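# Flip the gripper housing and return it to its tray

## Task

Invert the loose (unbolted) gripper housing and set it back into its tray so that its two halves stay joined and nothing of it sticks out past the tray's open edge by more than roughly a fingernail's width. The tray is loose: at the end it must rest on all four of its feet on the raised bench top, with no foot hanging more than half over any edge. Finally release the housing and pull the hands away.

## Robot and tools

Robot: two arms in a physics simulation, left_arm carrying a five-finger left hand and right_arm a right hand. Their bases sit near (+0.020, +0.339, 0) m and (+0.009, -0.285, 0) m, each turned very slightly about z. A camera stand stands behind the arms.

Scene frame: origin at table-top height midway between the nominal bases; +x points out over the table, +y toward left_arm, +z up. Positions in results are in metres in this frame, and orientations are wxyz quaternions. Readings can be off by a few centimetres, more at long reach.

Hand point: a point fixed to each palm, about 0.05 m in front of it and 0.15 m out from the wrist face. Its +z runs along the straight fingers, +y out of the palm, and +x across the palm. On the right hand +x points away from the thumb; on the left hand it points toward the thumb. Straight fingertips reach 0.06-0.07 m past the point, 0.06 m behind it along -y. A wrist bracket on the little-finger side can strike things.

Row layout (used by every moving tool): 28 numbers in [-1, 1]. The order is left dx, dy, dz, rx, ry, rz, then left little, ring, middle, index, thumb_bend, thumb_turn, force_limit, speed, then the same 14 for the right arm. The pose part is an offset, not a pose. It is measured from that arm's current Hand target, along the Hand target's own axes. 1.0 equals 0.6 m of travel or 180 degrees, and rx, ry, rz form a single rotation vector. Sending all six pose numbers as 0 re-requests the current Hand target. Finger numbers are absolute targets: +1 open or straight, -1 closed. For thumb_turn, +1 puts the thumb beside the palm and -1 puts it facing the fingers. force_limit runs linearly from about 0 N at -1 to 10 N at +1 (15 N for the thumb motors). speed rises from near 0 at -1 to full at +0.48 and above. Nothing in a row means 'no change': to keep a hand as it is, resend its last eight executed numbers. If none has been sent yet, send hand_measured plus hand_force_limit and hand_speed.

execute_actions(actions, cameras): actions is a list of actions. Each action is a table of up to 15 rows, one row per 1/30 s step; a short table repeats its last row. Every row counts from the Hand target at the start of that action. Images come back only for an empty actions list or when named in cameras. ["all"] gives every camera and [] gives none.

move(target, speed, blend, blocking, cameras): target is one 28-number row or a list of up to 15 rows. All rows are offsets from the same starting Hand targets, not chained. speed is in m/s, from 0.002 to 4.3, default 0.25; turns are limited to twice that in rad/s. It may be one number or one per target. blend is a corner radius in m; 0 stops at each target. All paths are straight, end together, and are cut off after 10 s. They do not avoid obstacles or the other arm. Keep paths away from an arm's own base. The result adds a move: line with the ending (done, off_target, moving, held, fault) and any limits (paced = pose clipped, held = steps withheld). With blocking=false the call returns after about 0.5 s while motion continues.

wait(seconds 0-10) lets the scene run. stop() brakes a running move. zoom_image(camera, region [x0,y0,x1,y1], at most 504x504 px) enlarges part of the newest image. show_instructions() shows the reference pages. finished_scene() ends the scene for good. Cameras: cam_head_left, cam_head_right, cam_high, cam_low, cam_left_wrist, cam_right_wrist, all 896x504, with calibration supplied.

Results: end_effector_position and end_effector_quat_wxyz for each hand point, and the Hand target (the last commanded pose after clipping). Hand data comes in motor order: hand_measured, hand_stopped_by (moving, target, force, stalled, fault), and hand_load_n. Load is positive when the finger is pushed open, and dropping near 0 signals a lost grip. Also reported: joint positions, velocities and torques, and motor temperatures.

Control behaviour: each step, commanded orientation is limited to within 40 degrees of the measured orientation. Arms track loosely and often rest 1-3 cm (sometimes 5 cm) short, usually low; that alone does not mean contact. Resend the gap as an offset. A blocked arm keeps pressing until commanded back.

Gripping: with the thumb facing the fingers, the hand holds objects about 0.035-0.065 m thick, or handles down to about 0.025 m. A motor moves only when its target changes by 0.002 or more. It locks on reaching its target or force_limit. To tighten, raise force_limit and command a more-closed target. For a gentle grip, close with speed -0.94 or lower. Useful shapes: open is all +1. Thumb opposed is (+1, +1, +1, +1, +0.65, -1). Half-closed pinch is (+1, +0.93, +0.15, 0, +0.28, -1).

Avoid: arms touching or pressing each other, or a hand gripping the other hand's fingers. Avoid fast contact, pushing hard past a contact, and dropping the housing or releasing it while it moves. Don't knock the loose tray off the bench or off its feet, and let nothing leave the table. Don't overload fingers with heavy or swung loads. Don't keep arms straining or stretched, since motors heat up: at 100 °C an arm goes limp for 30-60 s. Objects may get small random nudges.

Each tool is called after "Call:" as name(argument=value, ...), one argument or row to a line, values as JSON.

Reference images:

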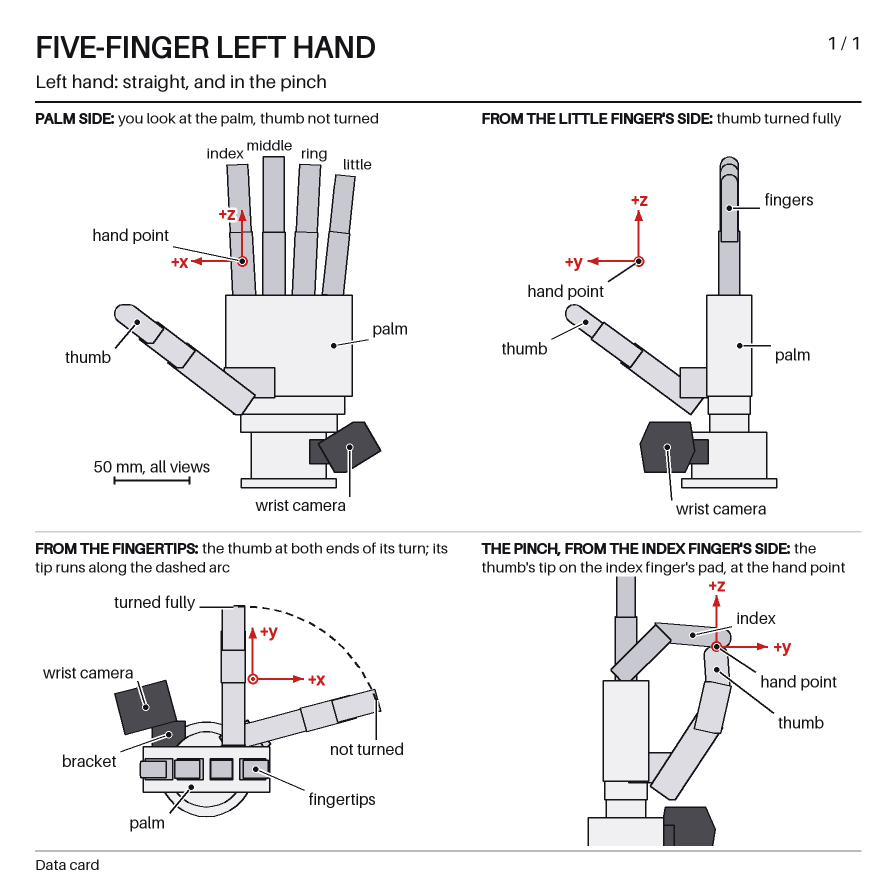

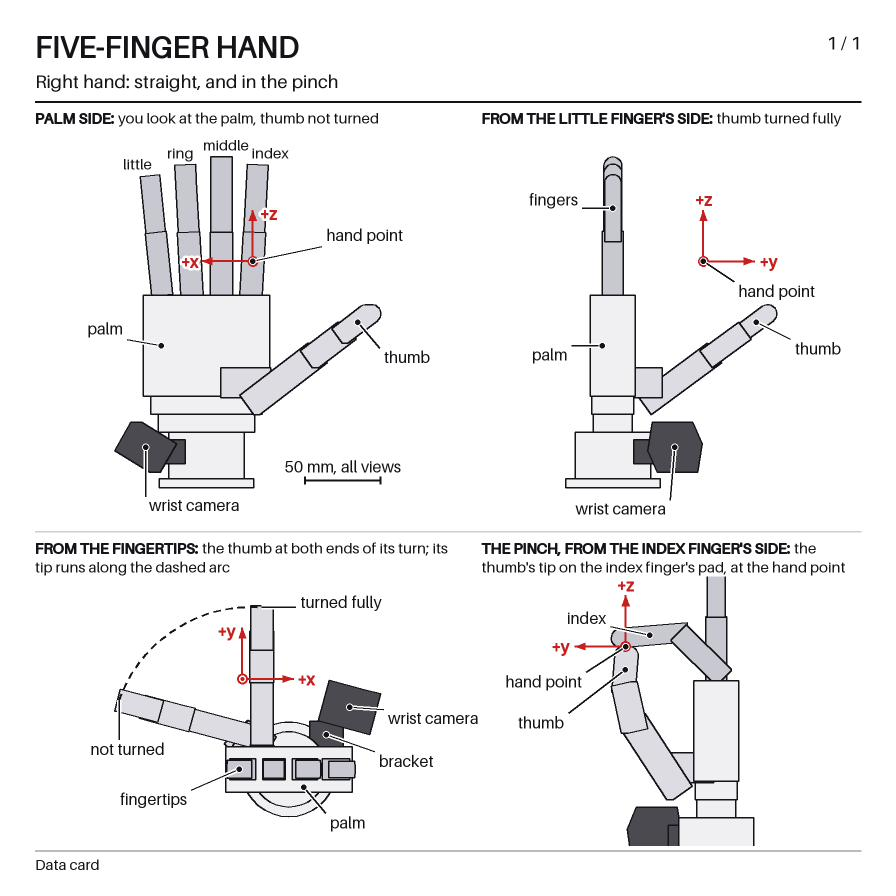

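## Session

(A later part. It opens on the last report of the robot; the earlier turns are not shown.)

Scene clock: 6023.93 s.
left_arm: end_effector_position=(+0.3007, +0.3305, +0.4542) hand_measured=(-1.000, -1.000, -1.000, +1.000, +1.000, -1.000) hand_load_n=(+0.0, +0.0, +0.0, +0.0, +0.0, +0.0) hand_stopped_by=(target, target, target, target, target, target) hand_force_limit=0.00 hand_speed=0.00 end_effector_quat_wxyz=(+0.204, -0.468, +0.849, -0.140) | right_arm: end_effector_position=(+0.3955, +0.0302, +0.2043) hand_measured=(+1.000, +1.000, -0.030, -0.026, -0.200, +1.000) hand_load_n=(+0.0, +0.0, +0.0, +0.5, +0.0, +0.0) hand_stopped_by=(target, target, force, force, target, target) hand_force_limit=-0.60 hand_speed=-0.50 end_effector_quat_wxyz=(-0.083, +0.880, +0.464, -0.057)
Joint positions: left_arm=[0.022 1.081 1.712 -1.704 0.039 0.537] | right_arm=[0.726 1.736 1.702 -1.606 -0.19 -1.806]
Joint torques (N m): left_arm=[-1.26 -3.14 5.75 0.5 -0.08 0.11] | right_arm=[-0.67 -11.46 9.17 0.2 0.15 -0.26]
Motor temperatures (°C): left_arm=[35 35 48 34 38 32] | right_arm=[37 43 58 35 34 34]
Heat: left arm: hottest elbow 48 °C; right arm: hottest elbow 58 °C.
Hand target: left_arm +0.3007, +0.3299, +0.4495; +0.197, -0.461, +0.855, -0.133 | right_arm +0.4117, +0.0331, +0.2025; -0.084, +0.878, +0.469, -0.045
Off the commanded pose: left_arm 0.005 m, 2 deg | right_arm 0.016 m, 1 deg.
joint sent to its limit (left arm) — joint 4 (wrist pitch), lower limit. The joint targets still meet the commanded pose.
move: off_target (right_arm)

Call:
move(
  target=[0,0,0,0,0,0,-1,-1,-1,1,1,-1,0,0, 0,0.0025,0.0131,0,0,0,1,1,-0.15,-0.32,-0.2,1,-0.6,-0.5],
  speed=0.02,
  cameras=["cam_right_wrist"],
)

Scene clock: 6028.63 s.
left_arm: end_effector_position=(+0.3007, +0.3305, +0.4542) hand_measured=(-1.000, -1.000, -1.000, +1.000, +1.000, -1.000) hand_load_n=(+0.0, +0.0, +0.0, +0.0, +0.0, +0.0) hand_stopped_by=(target, target, target, target, target, target) hand_force_limit=0.00 hand_speed=0.00 end_effector_quat_wxyz=(+0.204, -0.468, +0.849, -0.140) | right_arm: end_effector_position=(+0.4000, +0.0344, +0.2025) hand_measured=(+1.000, +1.000, -0.030, -0.026, -0.200, +1.000) hand_load_n=(+0.5, +0.0, +0.0, +0.5, +0.0, +0.0) hand_stopped_by=(target, target, force, force, target, target) hand_force_limit=-0.60 hand_speed=-0.50 end_effector_quat_wxyz=(-0.086, +0.880, +0.465, -0.048)
Joint positions: left_arm=[0.022 1.081 1.712 -1.704 0.039 0.537] | right_arm=[0.726 1.739 1.702 -1.584 -0.19 -1.806]
Joint torques (N m): left_arm=[-1.32 -3.14 5.76 0.51 -0.08 0.12] | right_arm=[-0.79 -11.81 7.64 0.2 0.13 -0.27]
Motor temperatures (°C): left_arm=[35 35 48 34 38 32] | right_arm=[37 43 58 35 34 34]
Heat: left arm: hottest elbow 48 °C; right arm: hottest elbow 58 °C.
Hand target: left_arm +0.3007, +0.3299, +0.4495; +0.197, -0.461, +0.855, -0.133 | right_arm +0.4116, +0.0331, +0.1945; -0.084, +0.878, +0.469, -0.045
Off the commanded pose: left_arm 0.005 m, 2 deg | right_arm 0.014 m, 1 deg.
joint sent to its limit (left arm) — joint 4 (wrist pitch), lower limit. The joint targets still meet the commanded pose.
move: off_target (right_arm)
camera_calibration:
cam_right_wrist: T_world_to_cam=[[0.946488, -0.261195, -0.18957, -0.335625], [-0.155168, -0.883322, 0.442341, 0.00708833], [-0.282989, -0.389256, -0.876583, 0.418614], [0, 0, 0, 1]] pos_world=[0.437228, 0.0815454, 0.30019]
Images, in order (width x height): cam_right_wrist 896x504.

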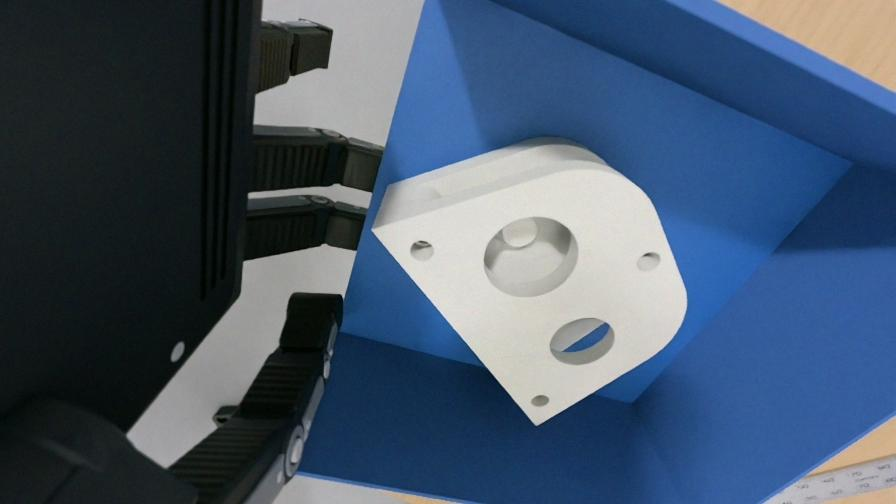

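Call:
move(
  target=[0,0,0,0,0,0,-1,-1,-1,1,1,-1,0,0, 0,0.0019,0.0098,0,0,0,1,1,-0.15,-0.32,-0.2,1,-0.6,-0.5],
  speed=0.02,
  cameras=["cam_high", "cam_head_right"],
)

Call:
zoom_image(
  camera="cam_high",
  region=[370, 130, 460, 210],
)

Call:
zoom_image(
  camera="cam_head_right",
  region=[420, 180, 520, 260],
)

Scene clock: 6036.10 s.
left_arm: end_effector_position=(+0.3007, +0.3305, +0.4542) hand_measured=(-1.000, -1.000, -1.000, +1.000, +1.000, -1.000) hand_load_n=(+0.0, +0.5, +0.0, +0.0, +0.0, +0.0) hand_stopped_by=(target, target, target, target, target, target) hand_force_limit=0.00 hand_speed=0.00 end_effector_quat_wxyz=(+0.204, -0.468, +0.849, -0.140) | right_arm: end_effector_position=(+0.4011, +0.0354, +0.1977) hand_measured=(+1.000, +1.000, -0.030, -0.026, -0.200, +1.000) hand_load_n=(+0.0, +0.0, +0.0, +0.5, +0.0, +0.0) hand_stopped_by=(target, target, force, force, target, target) hand_force_limit=-0.60 hand_speed=-0.50 end_effector_quat_wxyz=(-0.086, +0.880, +0.465, -0.046)
Joint positions: left_arm=[0.022 1.081 1.712 -1.704 0.039 0.537] | right_arm=[0.726 1.74 1.692 -1.569 -0.19 -1.806]
Joint torques (N m): left_arm=[-1.38 -3.02 5.76 0.5 -0.07 0.11] | right_arm=[-0.67 -11.63 7.21 0.2 0.14 -0.26]
Motor temperatures (°C): left_arm=[35 35 48 34 38 32] | right_arm=[37 43 57 35 34 34]
Heat: left arm: hottest elbow 48 °C; right arm: hottest elbow 57 °C.
Hand target: left_arm +0.3007, +0.3299, +0.4495; +0.197, -0.461, +0.855, -0.133 | right_arm +0.4116, +0.0331, +0.1885; -0.084, +0.878, +0.469, -0.045
Off the commanded pose: left_arm 0.005 m, 2 deg | right_arm 0.014 m, 1 deg.
joint sent to its limit (left arm) — joint 4 (wrist pitch), lower limit. The joint targets still meet the commanded pose.
move: off_target (right_arm)
Images, in order (width x height): cam_head_right 896x504, cam_high 896x504.

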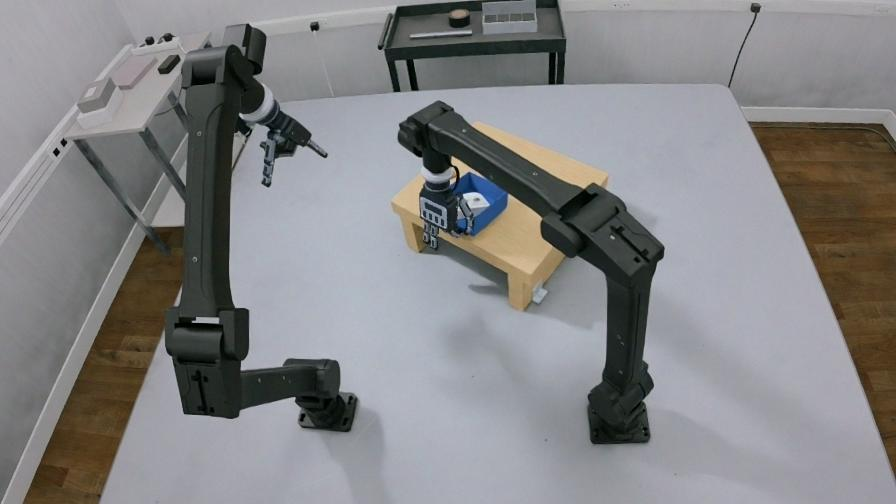

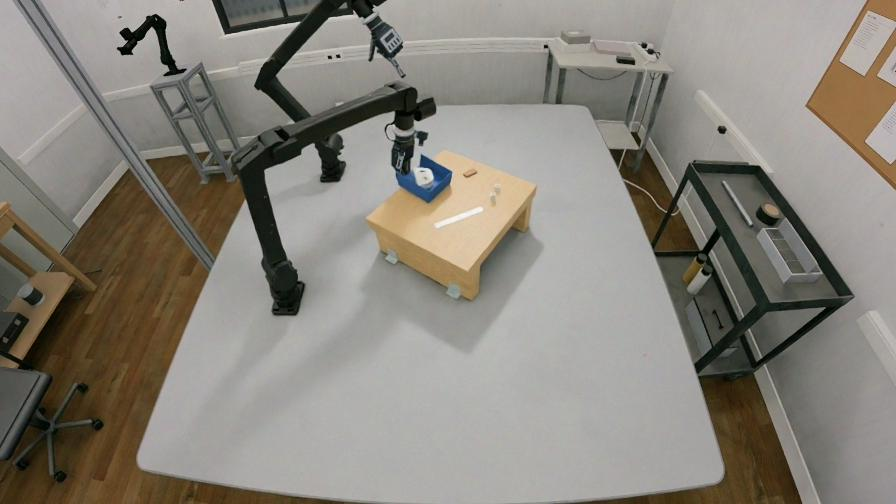

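Scaled by 5.600 from the camera's 896x504 image, which has a finer 1280x720 frame.

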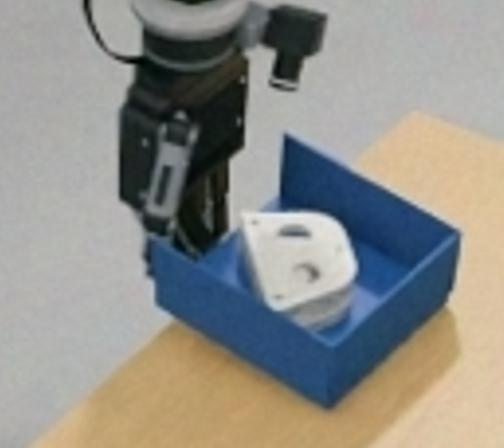

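Scaled by 5.040 from the camera's 896x504 image, which has a finer 1280x720 frame.

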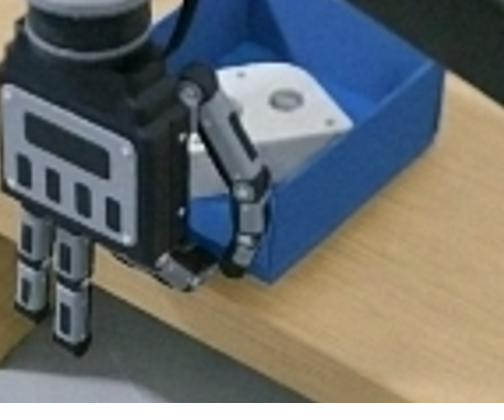

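Call:
move(
  target=[0,0,0,0,0,0,-1,-1,-1,1,1,-1,0,0, -0.004,0.0163,-0.0032,0,0,0,1,1,-0.15,-0.32,-0.2,1,-0.6,-0.5],
  speed=0.025,
  cameras=["cam_right_wrist", "cam_high"],
)

Call:
zoom_image(
  camera="cam_high",
  region=[370, 130, 460, 210],
)

Scene clock: 6057.30 s.
left_arm: end_effector_position=(+0.3007, +0.3305, +0.4542) hand_measured=(-1.000, -1.000, -1.000, +1.000, +1.000, -1.000) hand_load_n=(+0.0, +0.0, +0.0, +0.0, +0.0, +0.0) hand_stopped_by=(target, target, target, target, target, target) hand_force_limit=0.00 hand_speed=0.00 end_effector_quat_wxyz=(+0.204, -0.468, +0.849, -0.140) | right_arm: end_effector_position=(+0.4071, +0.0300, +0.1975) hand_measured=(+1.000, +1.000, -0.030, -0.026, -0.200, +1.000) hand_load_n=(+0.0, +0.0, -0.5, +0.5, +0.0, +0.0) hand_stopped_by=(target, target, force, force, target, target) hand_force_limit=-0.60 hand_speed=-0.50 end_effector_quat_wxyz=(-0.088, +0.879, +0.467, -0.045)
Joint positions: left_arm=[0.022 1.081 1.712 -1.704 0.039 0.537] | right_arm=[0.71 1.74 1.692 -1.569 -0.192 -1.825]
Joint torques (N m): left_arm=[-1.44 -3.08 5.79 0.51 -0.07 0.11] | right_arm=[-0.97 -11.58 7.42 0.03 0.25 -0.26]
Motor temperatures (°C): left_arm=[35 35 48 34 38 32] | right_arm=[37 43 55 35 34 34]
Heat: left arm: hottest elbow 48 °C; right arm: hottest elbow 55 °C.
Hand target: left_arm +0.3007, +0.3299, +0.4495; +0.197, -0.461, +0.855, -0.133 | right_arm +0.4185, +0.0255, +0.1885; -0.084, +0.878, +0.469, -0.045
Off the commanded pose: left_arm 0.005 m, 2 deg | right_arm 0.015 m, 1 deg.
joint sent to its limit (left arm) — joint 4 (wrist pitch), lower limit. The joint targets still meet the commanded pose.
move: off_target (right_arm)
camera_calibration:
cam_right_wrist: T_world_to_cam=[[0.948, -0.257081, -0.187628, -0.345607], [-0.154257, -0.886795, 0.435659, 0.00756767], [-0.278388, -0.384062, -0.880339, 0.41318], [0, 0, 0, 1]] pos_world=[0.443827, 0.0765488, 0.295596]
Images, in order (width x height): cam_high 896x504, cam_right_wrist 896x504.

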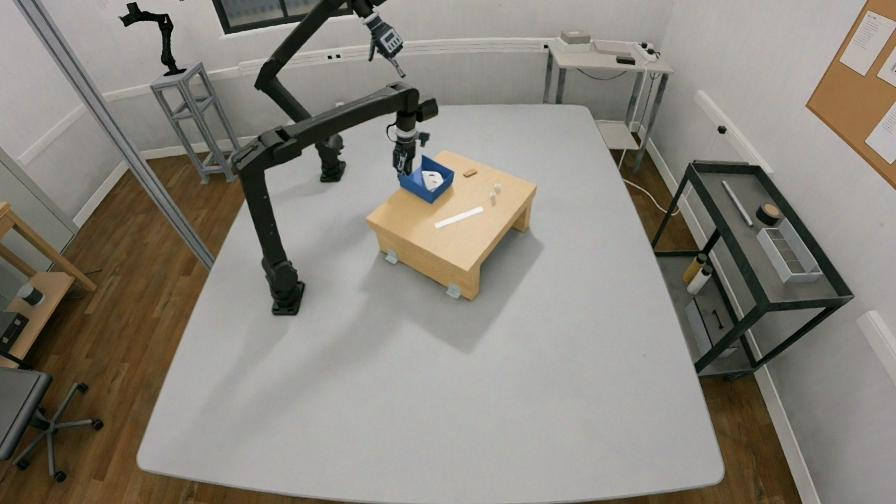

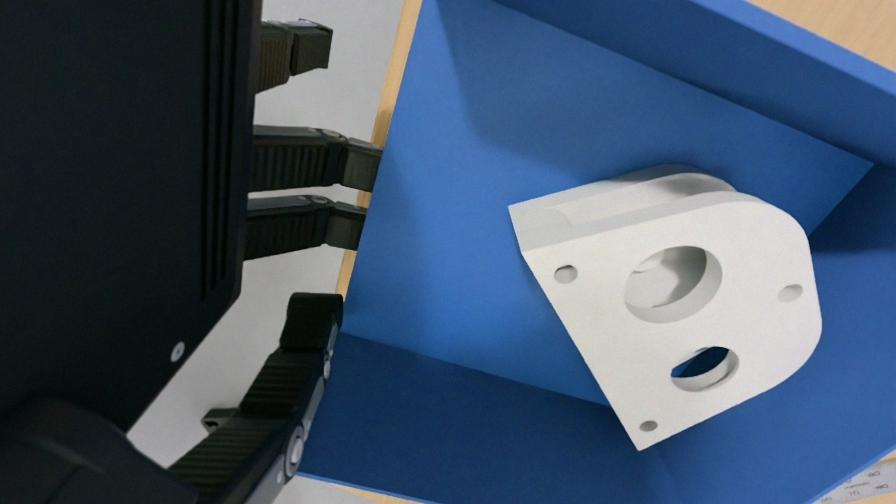

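Scaled by 5.600 from the camera's 896x504 image, which has a finer 1280x720 frame.

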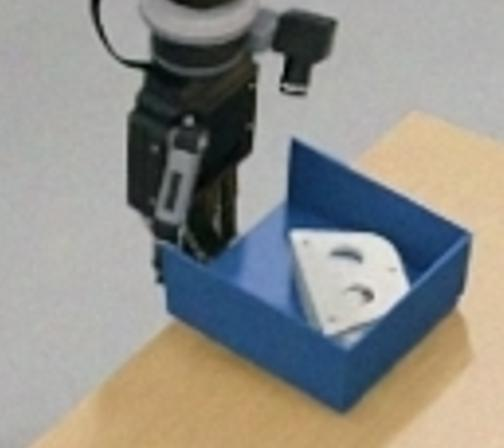

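Call:
move(
  target=[0,0,0,0,0,0,-1,-1,-1,1,1,-1,0,0, 0,-0.0572,0.0111,0,0,0,1,1,-0.15,-0.32,-0.2,1,-0.6,-0.5],
  speed=0.025,
  cameras=["cam_right_wrist", "cam_high"],
)

Call:
zoom_image(
  camera="cam_high",
  region=[370, 130, 460, 210],
)

Scene clock: 6068.47 s.
left_arm: end_effector_position=(+0.3007, +0.3305, +0.4542) hand_measured=(-1.000, -1.000, -1.000, +1.000, +1.000, -1.000) hand_load_n=(+0.0, +0.0, +0.0, +0.0, +0.0, +0.0) hand_stopped_by=(target, target, target, target, target, target) hand_force_limit=0.00 hand_speed=0.00 end_effector_quat_wxyz=(+0.204, -0.468, +0.849, -0.140) | right_arm: end_effector_position=(+0.4020, +0.0348, +0.1961) hand_measured=(+1.000, +1.000, -0.030, -0.026, -0.200, +1.000) hand_load_n=(+0.0, +0.0, -5.5, +0.0, +0.0, +0.0) hand_stopped_by=(target, target, force, force, target, target) hand_force_limit=-0.60 hand_speed=-0.50 end_effector_quat_wxyz=(-0.078, +0.882, +0.464, -0.037)
Joint positions: left_arm=[0.022 1.081 1.712 -1.704 0.039 0.537] | right_arm=[0.732 1.732 1.676 -1.547 -0.17 -1.795]
Joint torques (N m): left_arm=[-1.38 -3.08 5.81 0.5 -0.07 0.11] | right_arm=[2.73 -12.57 6.15 -0.03 -0.64 0.07]
Motor temperatures (°C): left_arm=[35 35 48 34 38 32] | right_arm=[37 43 55 35 34 34]
Heat: left arm: hottest elbow 48 °C; right arm: hottest elbow 55 °C.
Hand target: left_arm +0.3007, +0.3299, +0.4495; +0.197, -0.461, +0.855, -0.133 | right_arm +0.3896, +0.0449, +0.1885; -0.084, +0.878, +0.469, -0.045
Off the commanded pose: left_arm 0.005 m, 2 deg | right_arm 0.018 m, 1 deg.
joint sent to its limit (left arm) — joint 4 (wrist pitch), lower limit. The joint targets still meet the commanded pose.
move: off_target (right_arm)
camera_calibration:
cam_right_wrist: T_world_to_cam=[[0.950057, -0.26564, -0.163788, -0.345047], [-0.170144, -0.880872, 0.441719, 0.0167139], [-0.261614, -0.391791, -0.882076, 0.406287], [0, 0, 0, 1]] pos_world=[0.436948, 0.0822439, 0.294479]
Images, in order (width x height): cam_high 896x504, cam_right_wrist 896x504.

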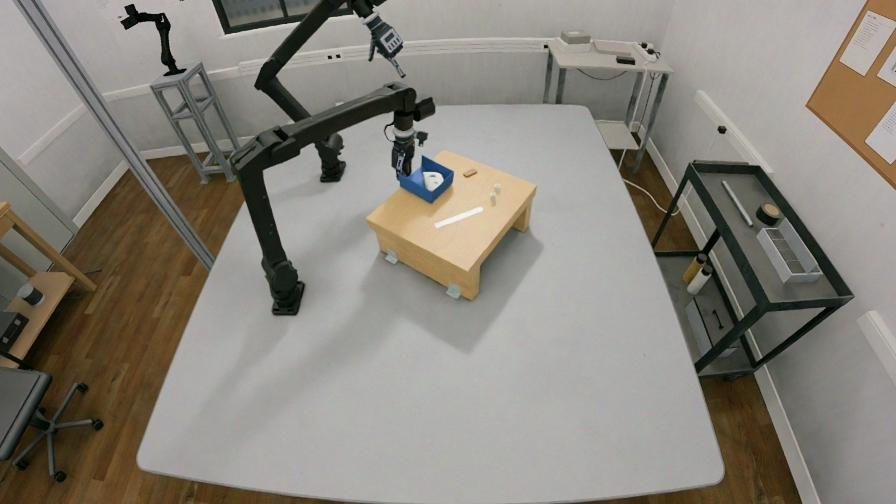

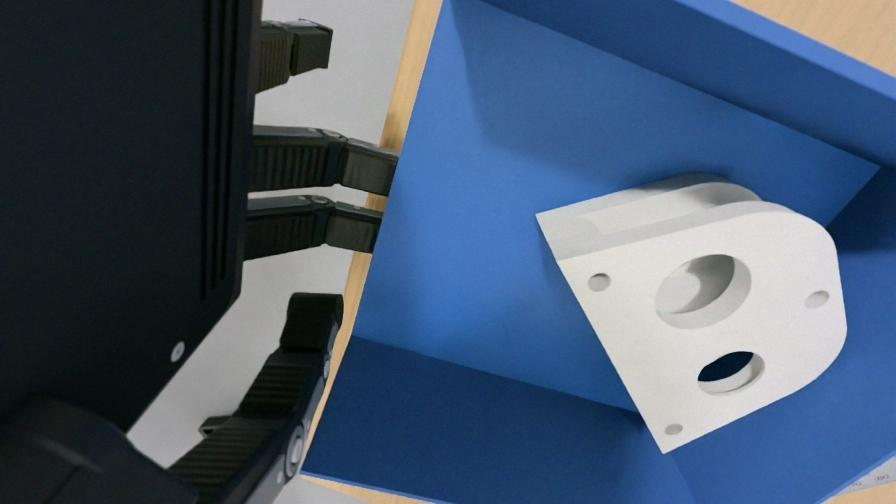

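Scaled by 5.600 from the camera's 896x504 image, which has a finer 1280x720 frame.

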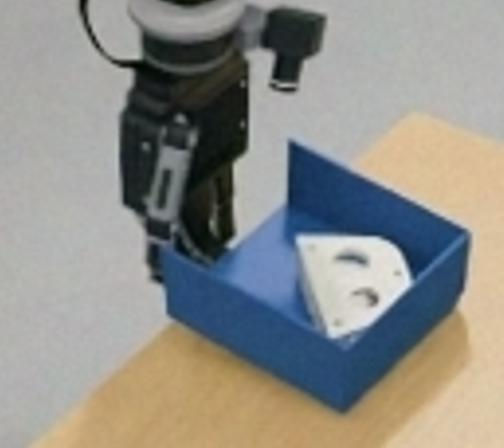

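Call:
move(
  target=[0,0,0,0,0,0,-1,-1,-1,1,1,-1,0,0, 0,-0.0032,-0.0164,0,0,0,1,1,-0.15,-0.32,-0.2,1,-0.6,-0.5],
  speed=0.025,
  cameras=["cam_right_wrist"],
)

Scene clock: 6086.33 s.
left_arm: end_effector_position=(+0.3007, +0.3305, +0.4542) hand_measured=(-1.000, -1.000, -1.000, +1.000, +1.000, -1.000) hand_load_n=(+0.0, +0.0, +0.0, +0.0, +0.0, +0.0) hand_stopped_by=(target, target, target, target, target, target) hand_force_limit=0.00 hand_speed=0.00 end_effector_quat_wxyz=(+0.204, -0.468, +0.849, -0.140) | right_arm: end_effector_position=(+0.4013, +0.0342, +0.1962) hand_measured=(+1.000, +1.000, -0.030, -0.026, -0.200, +1.000) hand_load_n=(+0.0, +0.0, -5.5, +0.5, +0.0, +0.0) hand_stopped_by=(target, target, force, force, target, target) hand_force_limit=-0.60 hand_speed=-0.50 end_effector_quat_wxyz=(-0.077, +0.882, +0.464, -0.039)
Joint positions: left_arm=[0.022 1.081 1.712 -1.704 0.039 0.537] | right_arm=[0.732 1.732 1.676 -1.55 -0.17 -1.795]
Joint torques (N m): left_arm=[-1.38 -3.08 5.75 0.54 -0.07 0.11] | right_arm=[2.73 -12.69 8.03 -0.79 -0.64 0.11]
Heat: left arm: hottest elbow 48 °C; right arm: hottest elbow 54 °C.
Hand target: left_arm +0.3007, +0.3299, +0.4495; +0.197, -0.461, +0.855, -0.133 | right_arm +0.3896, +0.0450, +0.1985; -0.084, +0.878, +0.469, -0.045
Off the commanded pose: left_arm 0.005 m, 2 deg | right_arm 0.016 m, 1 deg.
joint sent to its limit (left arm) — joint 4 (wrist pitch), lower limit. The joint targets still meet the commanded pose.
move: off_target (right_arm)
camera_calibration:
cam_right_wrist: T_world_to_cam=[[0.949533, -0.266425, -0.165545, -0.343883], [-0.169401, -0.879759, 0.444216, 0.0151695], [-0.26399, -0.393754, -0.880492, 0.40664], [0, 0, 0, 1]] pos_world=[0.436447, 0.0818426, 0.294377]
Images, in order (width x height): cam_right_wrist 896x504.

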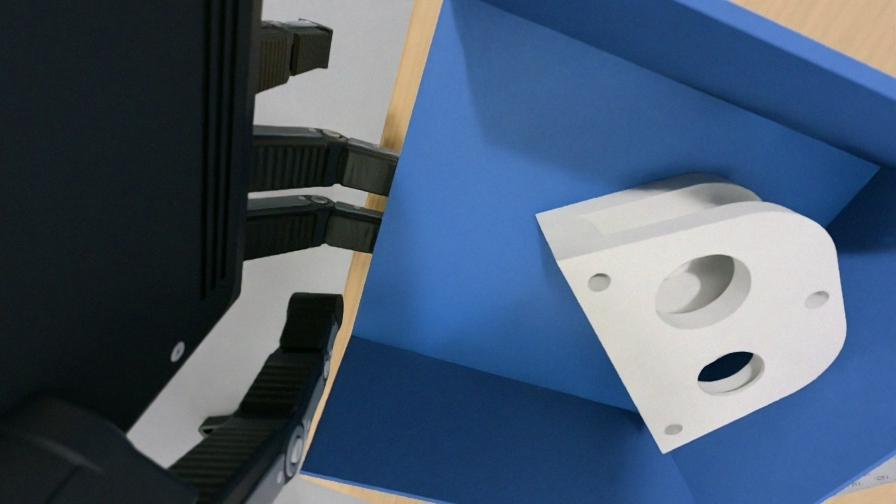

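Call:
move(
  target=[0,0,0,0,0,0,-1,-1,-1,1,1,-1,0,0, -0.0042,0.0162,-0.0227,0,0,0,1,1,-0.15,-0.32,-0.2,1,-0.6,-0.5],
  speed=0.02,
)

Scene clock: 6105.30 s.
left_arm: end_effector_position=(+0.3007, +0.3305, +0.4542) hand_measured=(-1.000, -1.000, -1.000, +1.000, +1.000, -1.000) hand_load_n=(+0.0, +0.5, +0.0, +0.0, +0.0, +0.0) hand_stopped_by=(target, target, target, target, target, target) hand_force_limit=0.00 hand_speed=0.00 end_effector_quat_wxyz=(+0.204, -0.468, +0.849, -0.140) | right_arm: end_effector_position=(+0.3951, +0.0313, +0.1973) hand_measured=(+1.000, +1.000, -0.030, -0.026, -0.200, +1.000) hand_load_n=(+0.0, +0.0, -2.5, +0.0, +0.0, +0.0) hand_stopped_by=(target, target, force, force, target, target) hand_force_limit=-0.60 hand_speed=-0.50 end_effector_quat_wxyz=(-0.080, +0.880, +0.466, -0.053)
Joint positions: left_arm=[0.022 1.081 1.712 -1.704 0.039 0.537] | right_arm=[0.732 1.732 1.678 -1.578 -0.181 -1.802]
Joint torques (N m): left_arm=[-1.44 -3.14 5.75 0.5 -0.08 0.11] | right_arm=[0.67 -12.75 10.19 -1.06 -0.23 -0.07]
Heat: left arm: hottest elbow 48 °C; right arm: hottest elbow 53 °C.
Hand target: left_arm +0.3007, +0.3299, +0.4495; +0.197, -0.461, +0.855, -0.133 | right_arm +0.3982, +0.0361, +0.2100; -0.084, +0.878, +0.469, -0.045
Off the commanded pose: left_arm 0.005 m, 2 deg | right_arm 0.014 m, 1 deg.
joint sent to its limit (left arm) — joint 4 (wrist pitch), lower limit. The joint targets still meet the commanded pose.
move: off_target (right_arm)

Call:
move(
  target=[0,0,0,0,0,0,-1,-1,-1,1,1,-1,0,0, 0,-0.0025,-0.0131,0,0,0,1,1,-0.15,-0.32,-0.2,1,-0.6,-0.5],
  speed=0.02,
)

Scene clock: 6109.23 s.
left_arm: end_effector_position=(+0.3007, +0.3305, +0.4542) hand_measured=(-1.000, -1.000, -1.000, +1.000, +1.000, -1.000) hand_load_n=(+0.0, +0.0, +0.0, -0.5, +0.0, +0.0) hand_stopped_by=(target, target, target, target, target, target) hand_force_limit=0.00 hand_speed=0.00 end_effector_quat_wxyz=(+0.204, -0.468, +0.849, -0.140) | right_arm: end_effector_position=(+0.3894, +0.0268, +0.1991) hand_measured=(+1.000, +1.000, -0.030, -0.026, -0.200, +1.000) hand_load_n=(+0.0, +0.0, +0.0, +0.0, +0.0, +0.0) hand_stopped_by=(target, target, force, force, target, target) hand_force_limit=-0.60 hand_speed=-0.50 end_effector_quat_wxyz=(-0.078, +0.880, +0.464, -0.066)
Joint positions: left_arm=[0.022 1.081 1.712 -1.704 0.039 0.537] | right_arm=[0.732 1.732 1.68 -1.606 -0.184 -1.802]
Joint torques (N m): left_arm=[-1.38 -3.02 5.78 0.5 -0.08 0.11] | right_arm=[0.67 -12.51 11.47 -0.81 -0.12 -0.07]
Heat: left arm: hottest elbow 48 °C; right arm: hottest elbow 54 °C.
Hand target: left_arm +0.3007, +0.3299, +0.4495; +0.197, -0.461, +0.855, -0.133 | right_arm +0.3982, +0.0361, +0.2179; -0.084, +0.878, +0.469, -0.045
Off the commanded pose: left_arm 0.005 m, 2 deg | right_arm 0.023 m, 2 deg.
joint sent to its limit (left arm) — joint 4 (wrist pitch), lower limit. The joint targets still meet the commanded pose.
move: off_target (right_arm)

Call:
move(
  target=[0,0,0,0,0,0,-1,-1,-1,1,1,-1,0,0, 0,-0.0458,0.0089,0,0,0,1,1,-0.15,-0.32,-0.2,1,-0.6,-0.5],
  speed=0.025,
  cameras=["cam_right_wrist", "cam_high", "cam_head_right"],
)

Call:
zoom_image(
  camera="cam_high",
  region=[370, 130, 460, 210],
)

Call:
zoom_image(
  camera="cam_head_right",
  region=[420, 180, 520, 260],
)

Scene clock: 6116.60 s.
left_arm: end_effector_position=(+0.3007, +0.3305, +0.4542) hand_measured=(-1.000, -1.000, -1.000, +1.000, +1.000, -1.000) hand_load_n=(+0.0, +0.5, +0.0, +0.0, +0.0, +0.0) hand_stopped_by=(target, target, target, target, target, target) hand_force_limit=0.00 hand_speed=0.00 end_effector_quat_wxyz=(+0.204, -0.468, +0.849, -0.140) | right_arm: end_effector_position=(+0.3720, +0.0434, +0.1993) hand_measured=(+1.000, +1.000, -0.030, -0.026, -0.200, +1.000) hand_load_n=(+0.0, +0.0, +0.0, +0.0, +0.0, +0.0) hand_stopped_by=(target, target, force, force, target, target) hand_force_limit=-0.60 hand_speed=-0.50 end_effector_quat_wxyz=(-0.076, +0.877, +0.469, -0.069)
Joint positions: left_arm=[0.022 1.081 1.712 -1.704 0.039 0.537] | right_arm=[0.779 1.732 1.68 -1.606 -0.187 -1.767]
Joint torques (N m): left_arm=[-1.44 -3.14 5.79 0.5 -0.07 0.11] | right_arm=[1.14 -13.92 9.72 -0.28 -0.11 0.13]
Heat: left arm: hottest elbow 47 °C; right arm: hottest elbow 54 °C.
Hand target: left_arm +0.3007, +0.3299, +0.4495; +0.197, -0.461, +0.855, -0.133 | right_arm +0.3750, +0.0517, +0.2179; -0.084, +0.878, +0.469, -0.045
Off the commanded pose: left_arm 0.005 m, 2 deg | right_arm 0.021 m, 3 deg.
joint sent to its limit (left arm) — joint 4 (wrist pitch), lower limit. The joint targets still meet the commanded pose.
move: off_target (right_arm)
camera_calibration:
cam_right_wrist: T_world_to_cam=[[0.944726, -0.254263, -0.206985, -0.303547], [-0.129519, -0.869401, 0.47683, -0.00483209], [-0.301194, -0.423665, -0.854278, 0.41519], [0, 0, 0, 1]] pos_world=[0.411196, 0.0945195, 0.294162]
Images, in order (width x height): cam_head_right 896x504, cam_high 896x504, cam_right_wrist 896x504.

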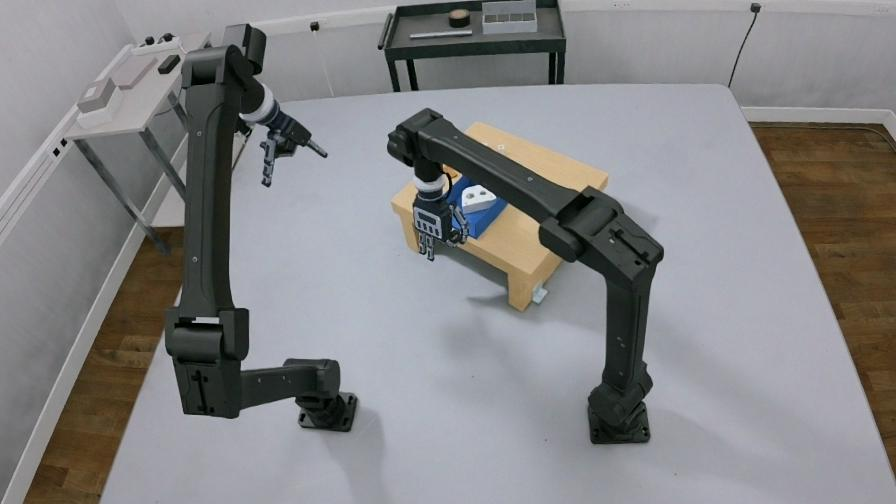

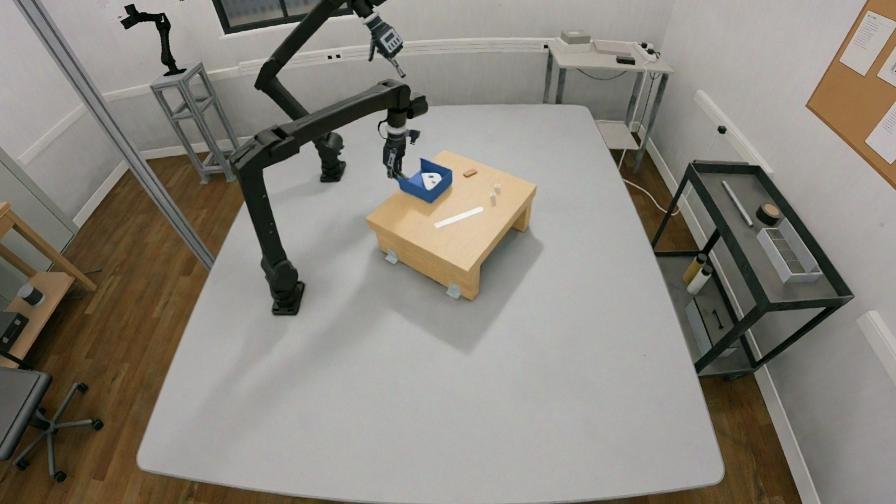

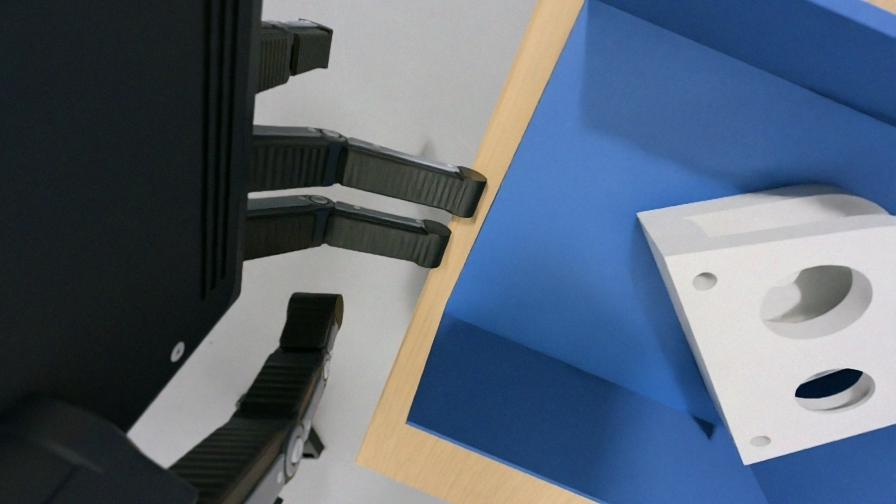

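Scaled by 5.600 from the camera's 896x504 image, which has a finer 1280x720 frame.

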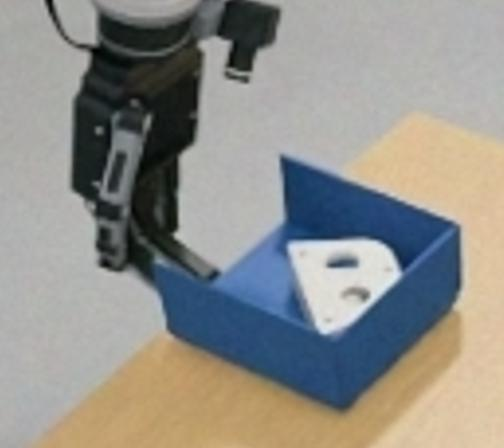

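Scaled by 5.040 from the camera's 896x504 image, which has a finer 1280x720 frame.

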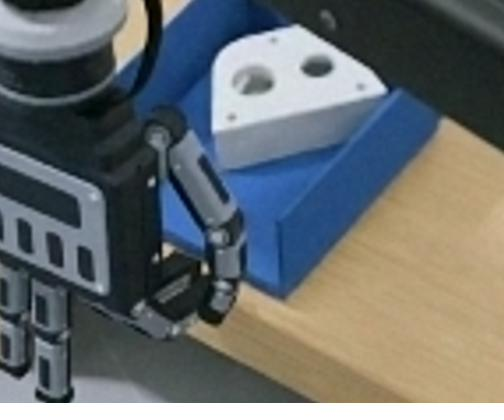

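Call:
move(
  target=[
    [0,0,0,0,0,0,-1,-1,-1,1,1,-1,0,0, 0,-0.1145,0.0221,0,0,0,1,1,-0.15,-0.32,-0.2,1,-0.6,-0.5],
    [0,0,0,0,0,0,-1,-1,-1,1,1,-1,0,0, 0,-0.1525,-0.1742,0,0,0,1,1,-0.15,-0.32,-0.2,1,-0.6,-0.5],
  ],
  speed=[0.06, 0.12],
  cameras=["all"],
)

Call:
zoom_image(
  camera="cam_high",
  region=[370, 130, 460, 210],
)

Call:
zoom_image(
  camera="cam_head_right",
  region=[410, 160, 530, 260],
)

Call:
zoom_image(
  camera="cam_low",
  region=[470, 180, 590, 260],
)

Scene clock: 6132.50 s.
left_arm: end_effector_position=(+0.3007, +0.3305, +0.4542) hand_measured=(-1.000, -1.000, -1.000, +1.000, +1.000, -1.000) hand_load_n=(+0.0, +0.0, +0.0, +0.0, +0.0, +0.0) hand_stopped_by=(target, target, target, target, target, target) hand_force_limit=0.00 hand_speed=0.00 end_effector_quat_wxyz=(+0.204, -0.468, +0.849, -0.140) | right_arm: end_effector_position=(+0.3175, +0.0848, +0.3167) hand_measured=(+1.000, +1.000, -0.030, -0.026, -0.200, +1.000) hand_load_n=(+0.0, +0.0, +0.0, +0.0, +0.0, +0.0) hand_stopped_by=(target, target, force, force, target, target) hand_force_limit=-0.60 hand_speed=-0.50 end_effector_quat_wxyz=(-0.103, +0.879, +0.466, +0.015)
Joint positions: left_arm=[0.022 1.081 1.712 -1.704 0.039 0.537] | right_arm=[0.918 1.613 1.845 -1.686 -0.172 -1.602]
Joint torques (N m): left_arm=[-1.2 -3.08 5.79 0.53 -0.07 0.11] | right_arm=[1.38 -12.28 11.08 -0.44 0.01 0.11]
Heat: left arm: hottest elbow 47 °C; right arm: hottest elbow 54 °C.
Hand target: left_arm +0.3007, +0.3299, +0.4495; +0.197, -0.461, +0.855, -0.133 | right_arm +0.3169, +0.0909, +0.3379; -0.084, +0.878, +0.469, -0.045
Off the commanded pose: left_arm 0.005 m, 2 deg | right_arm 0.022 m, 7 deg.
joint sent to its limit (left arm) — joint 4 (wrist pitch), lower limit. The joint targets still meet the commanded pose.
joint sent to its limit (right arm) — joint 4 (wrist pitch), lower limit. The joint targets are off in orientation, not in position.
move: off_target (right_arm)
camera_calibration:
cam_left_wrist: T_world_to_cam=[[0.570477, -0.755676, 0.321729, -0.062859], [-0.819248, -0.551328, 0.157702, 0.35594], [0.0582065, -0.353541, -0.933606, 0.637349], [0, 0, 0, 1]] pos_world=[0.290365, 0.374068, 0.559124]
cam_right_wrist: T_world_to_cam=[[0.958811, -0.256627, -0.121754, -0.248606], [-0.201534, -0.916686, 0.345065, 0.0366708], [-0.200163, -0.306315, -0.930648, 0.498776], [0, 0, 0, 1]] pos_world=[0.345593, 0.122599, 0.421262]

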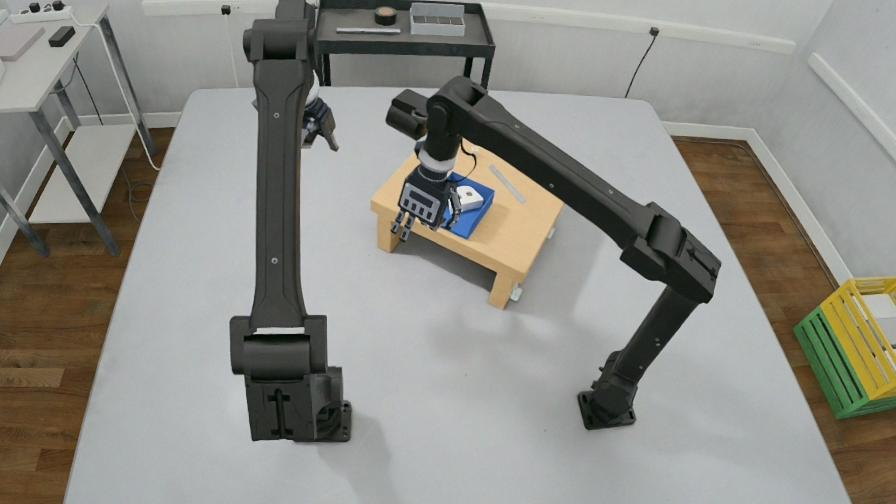

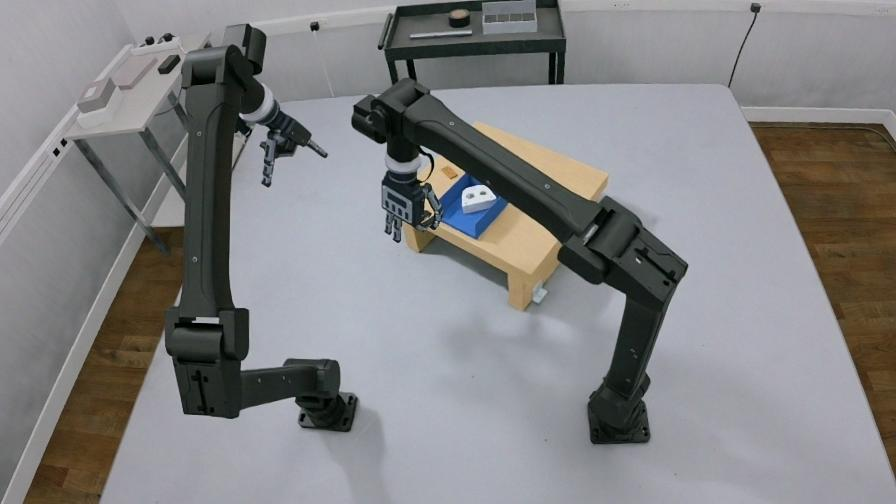

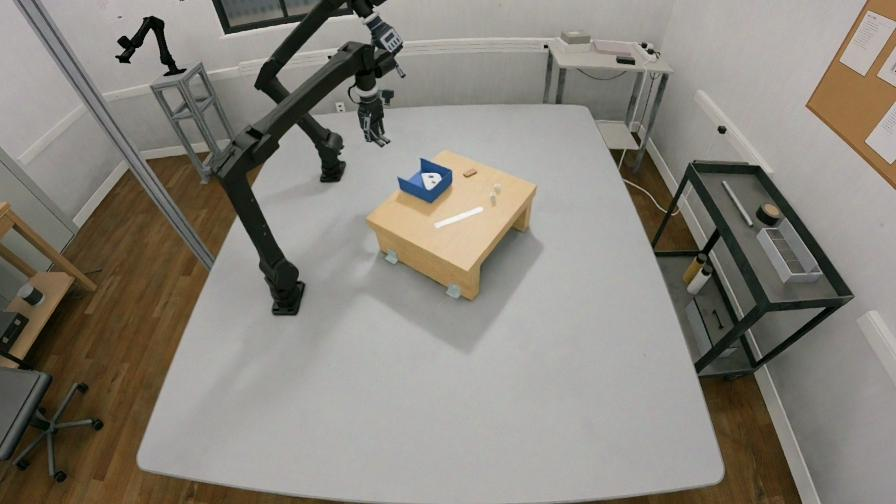

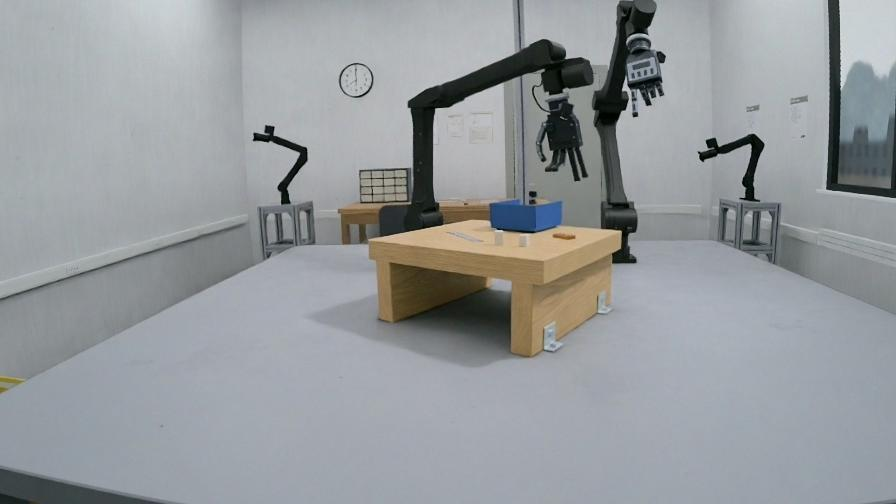

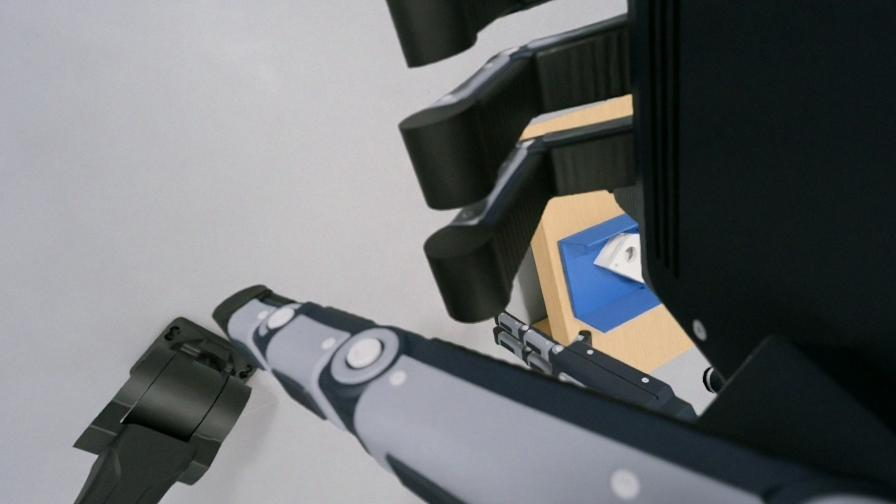

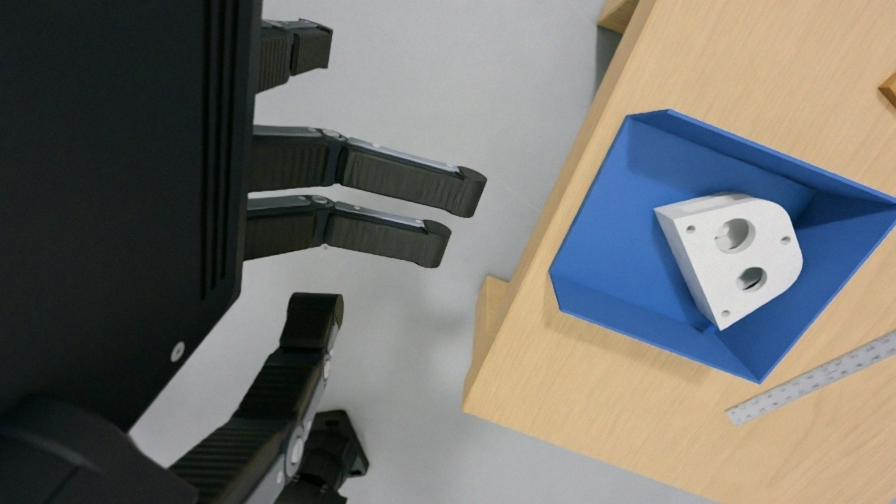

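Scaled by 5.600 from the camera's 896x504 image, which has a finer 1280x720 frame.

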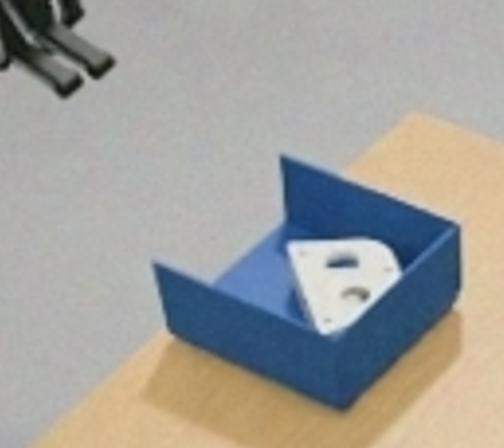

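Scaled by 4.200 from the camera's 896x504 image, which has a finer 1280x720 frame.

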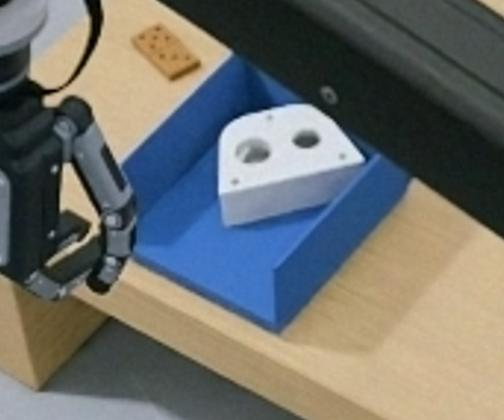

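Scaled by 4.200 from the camera's 896x504 image, which has a finer 1280x720 frame.

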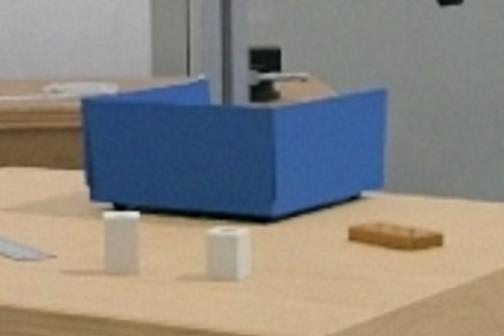

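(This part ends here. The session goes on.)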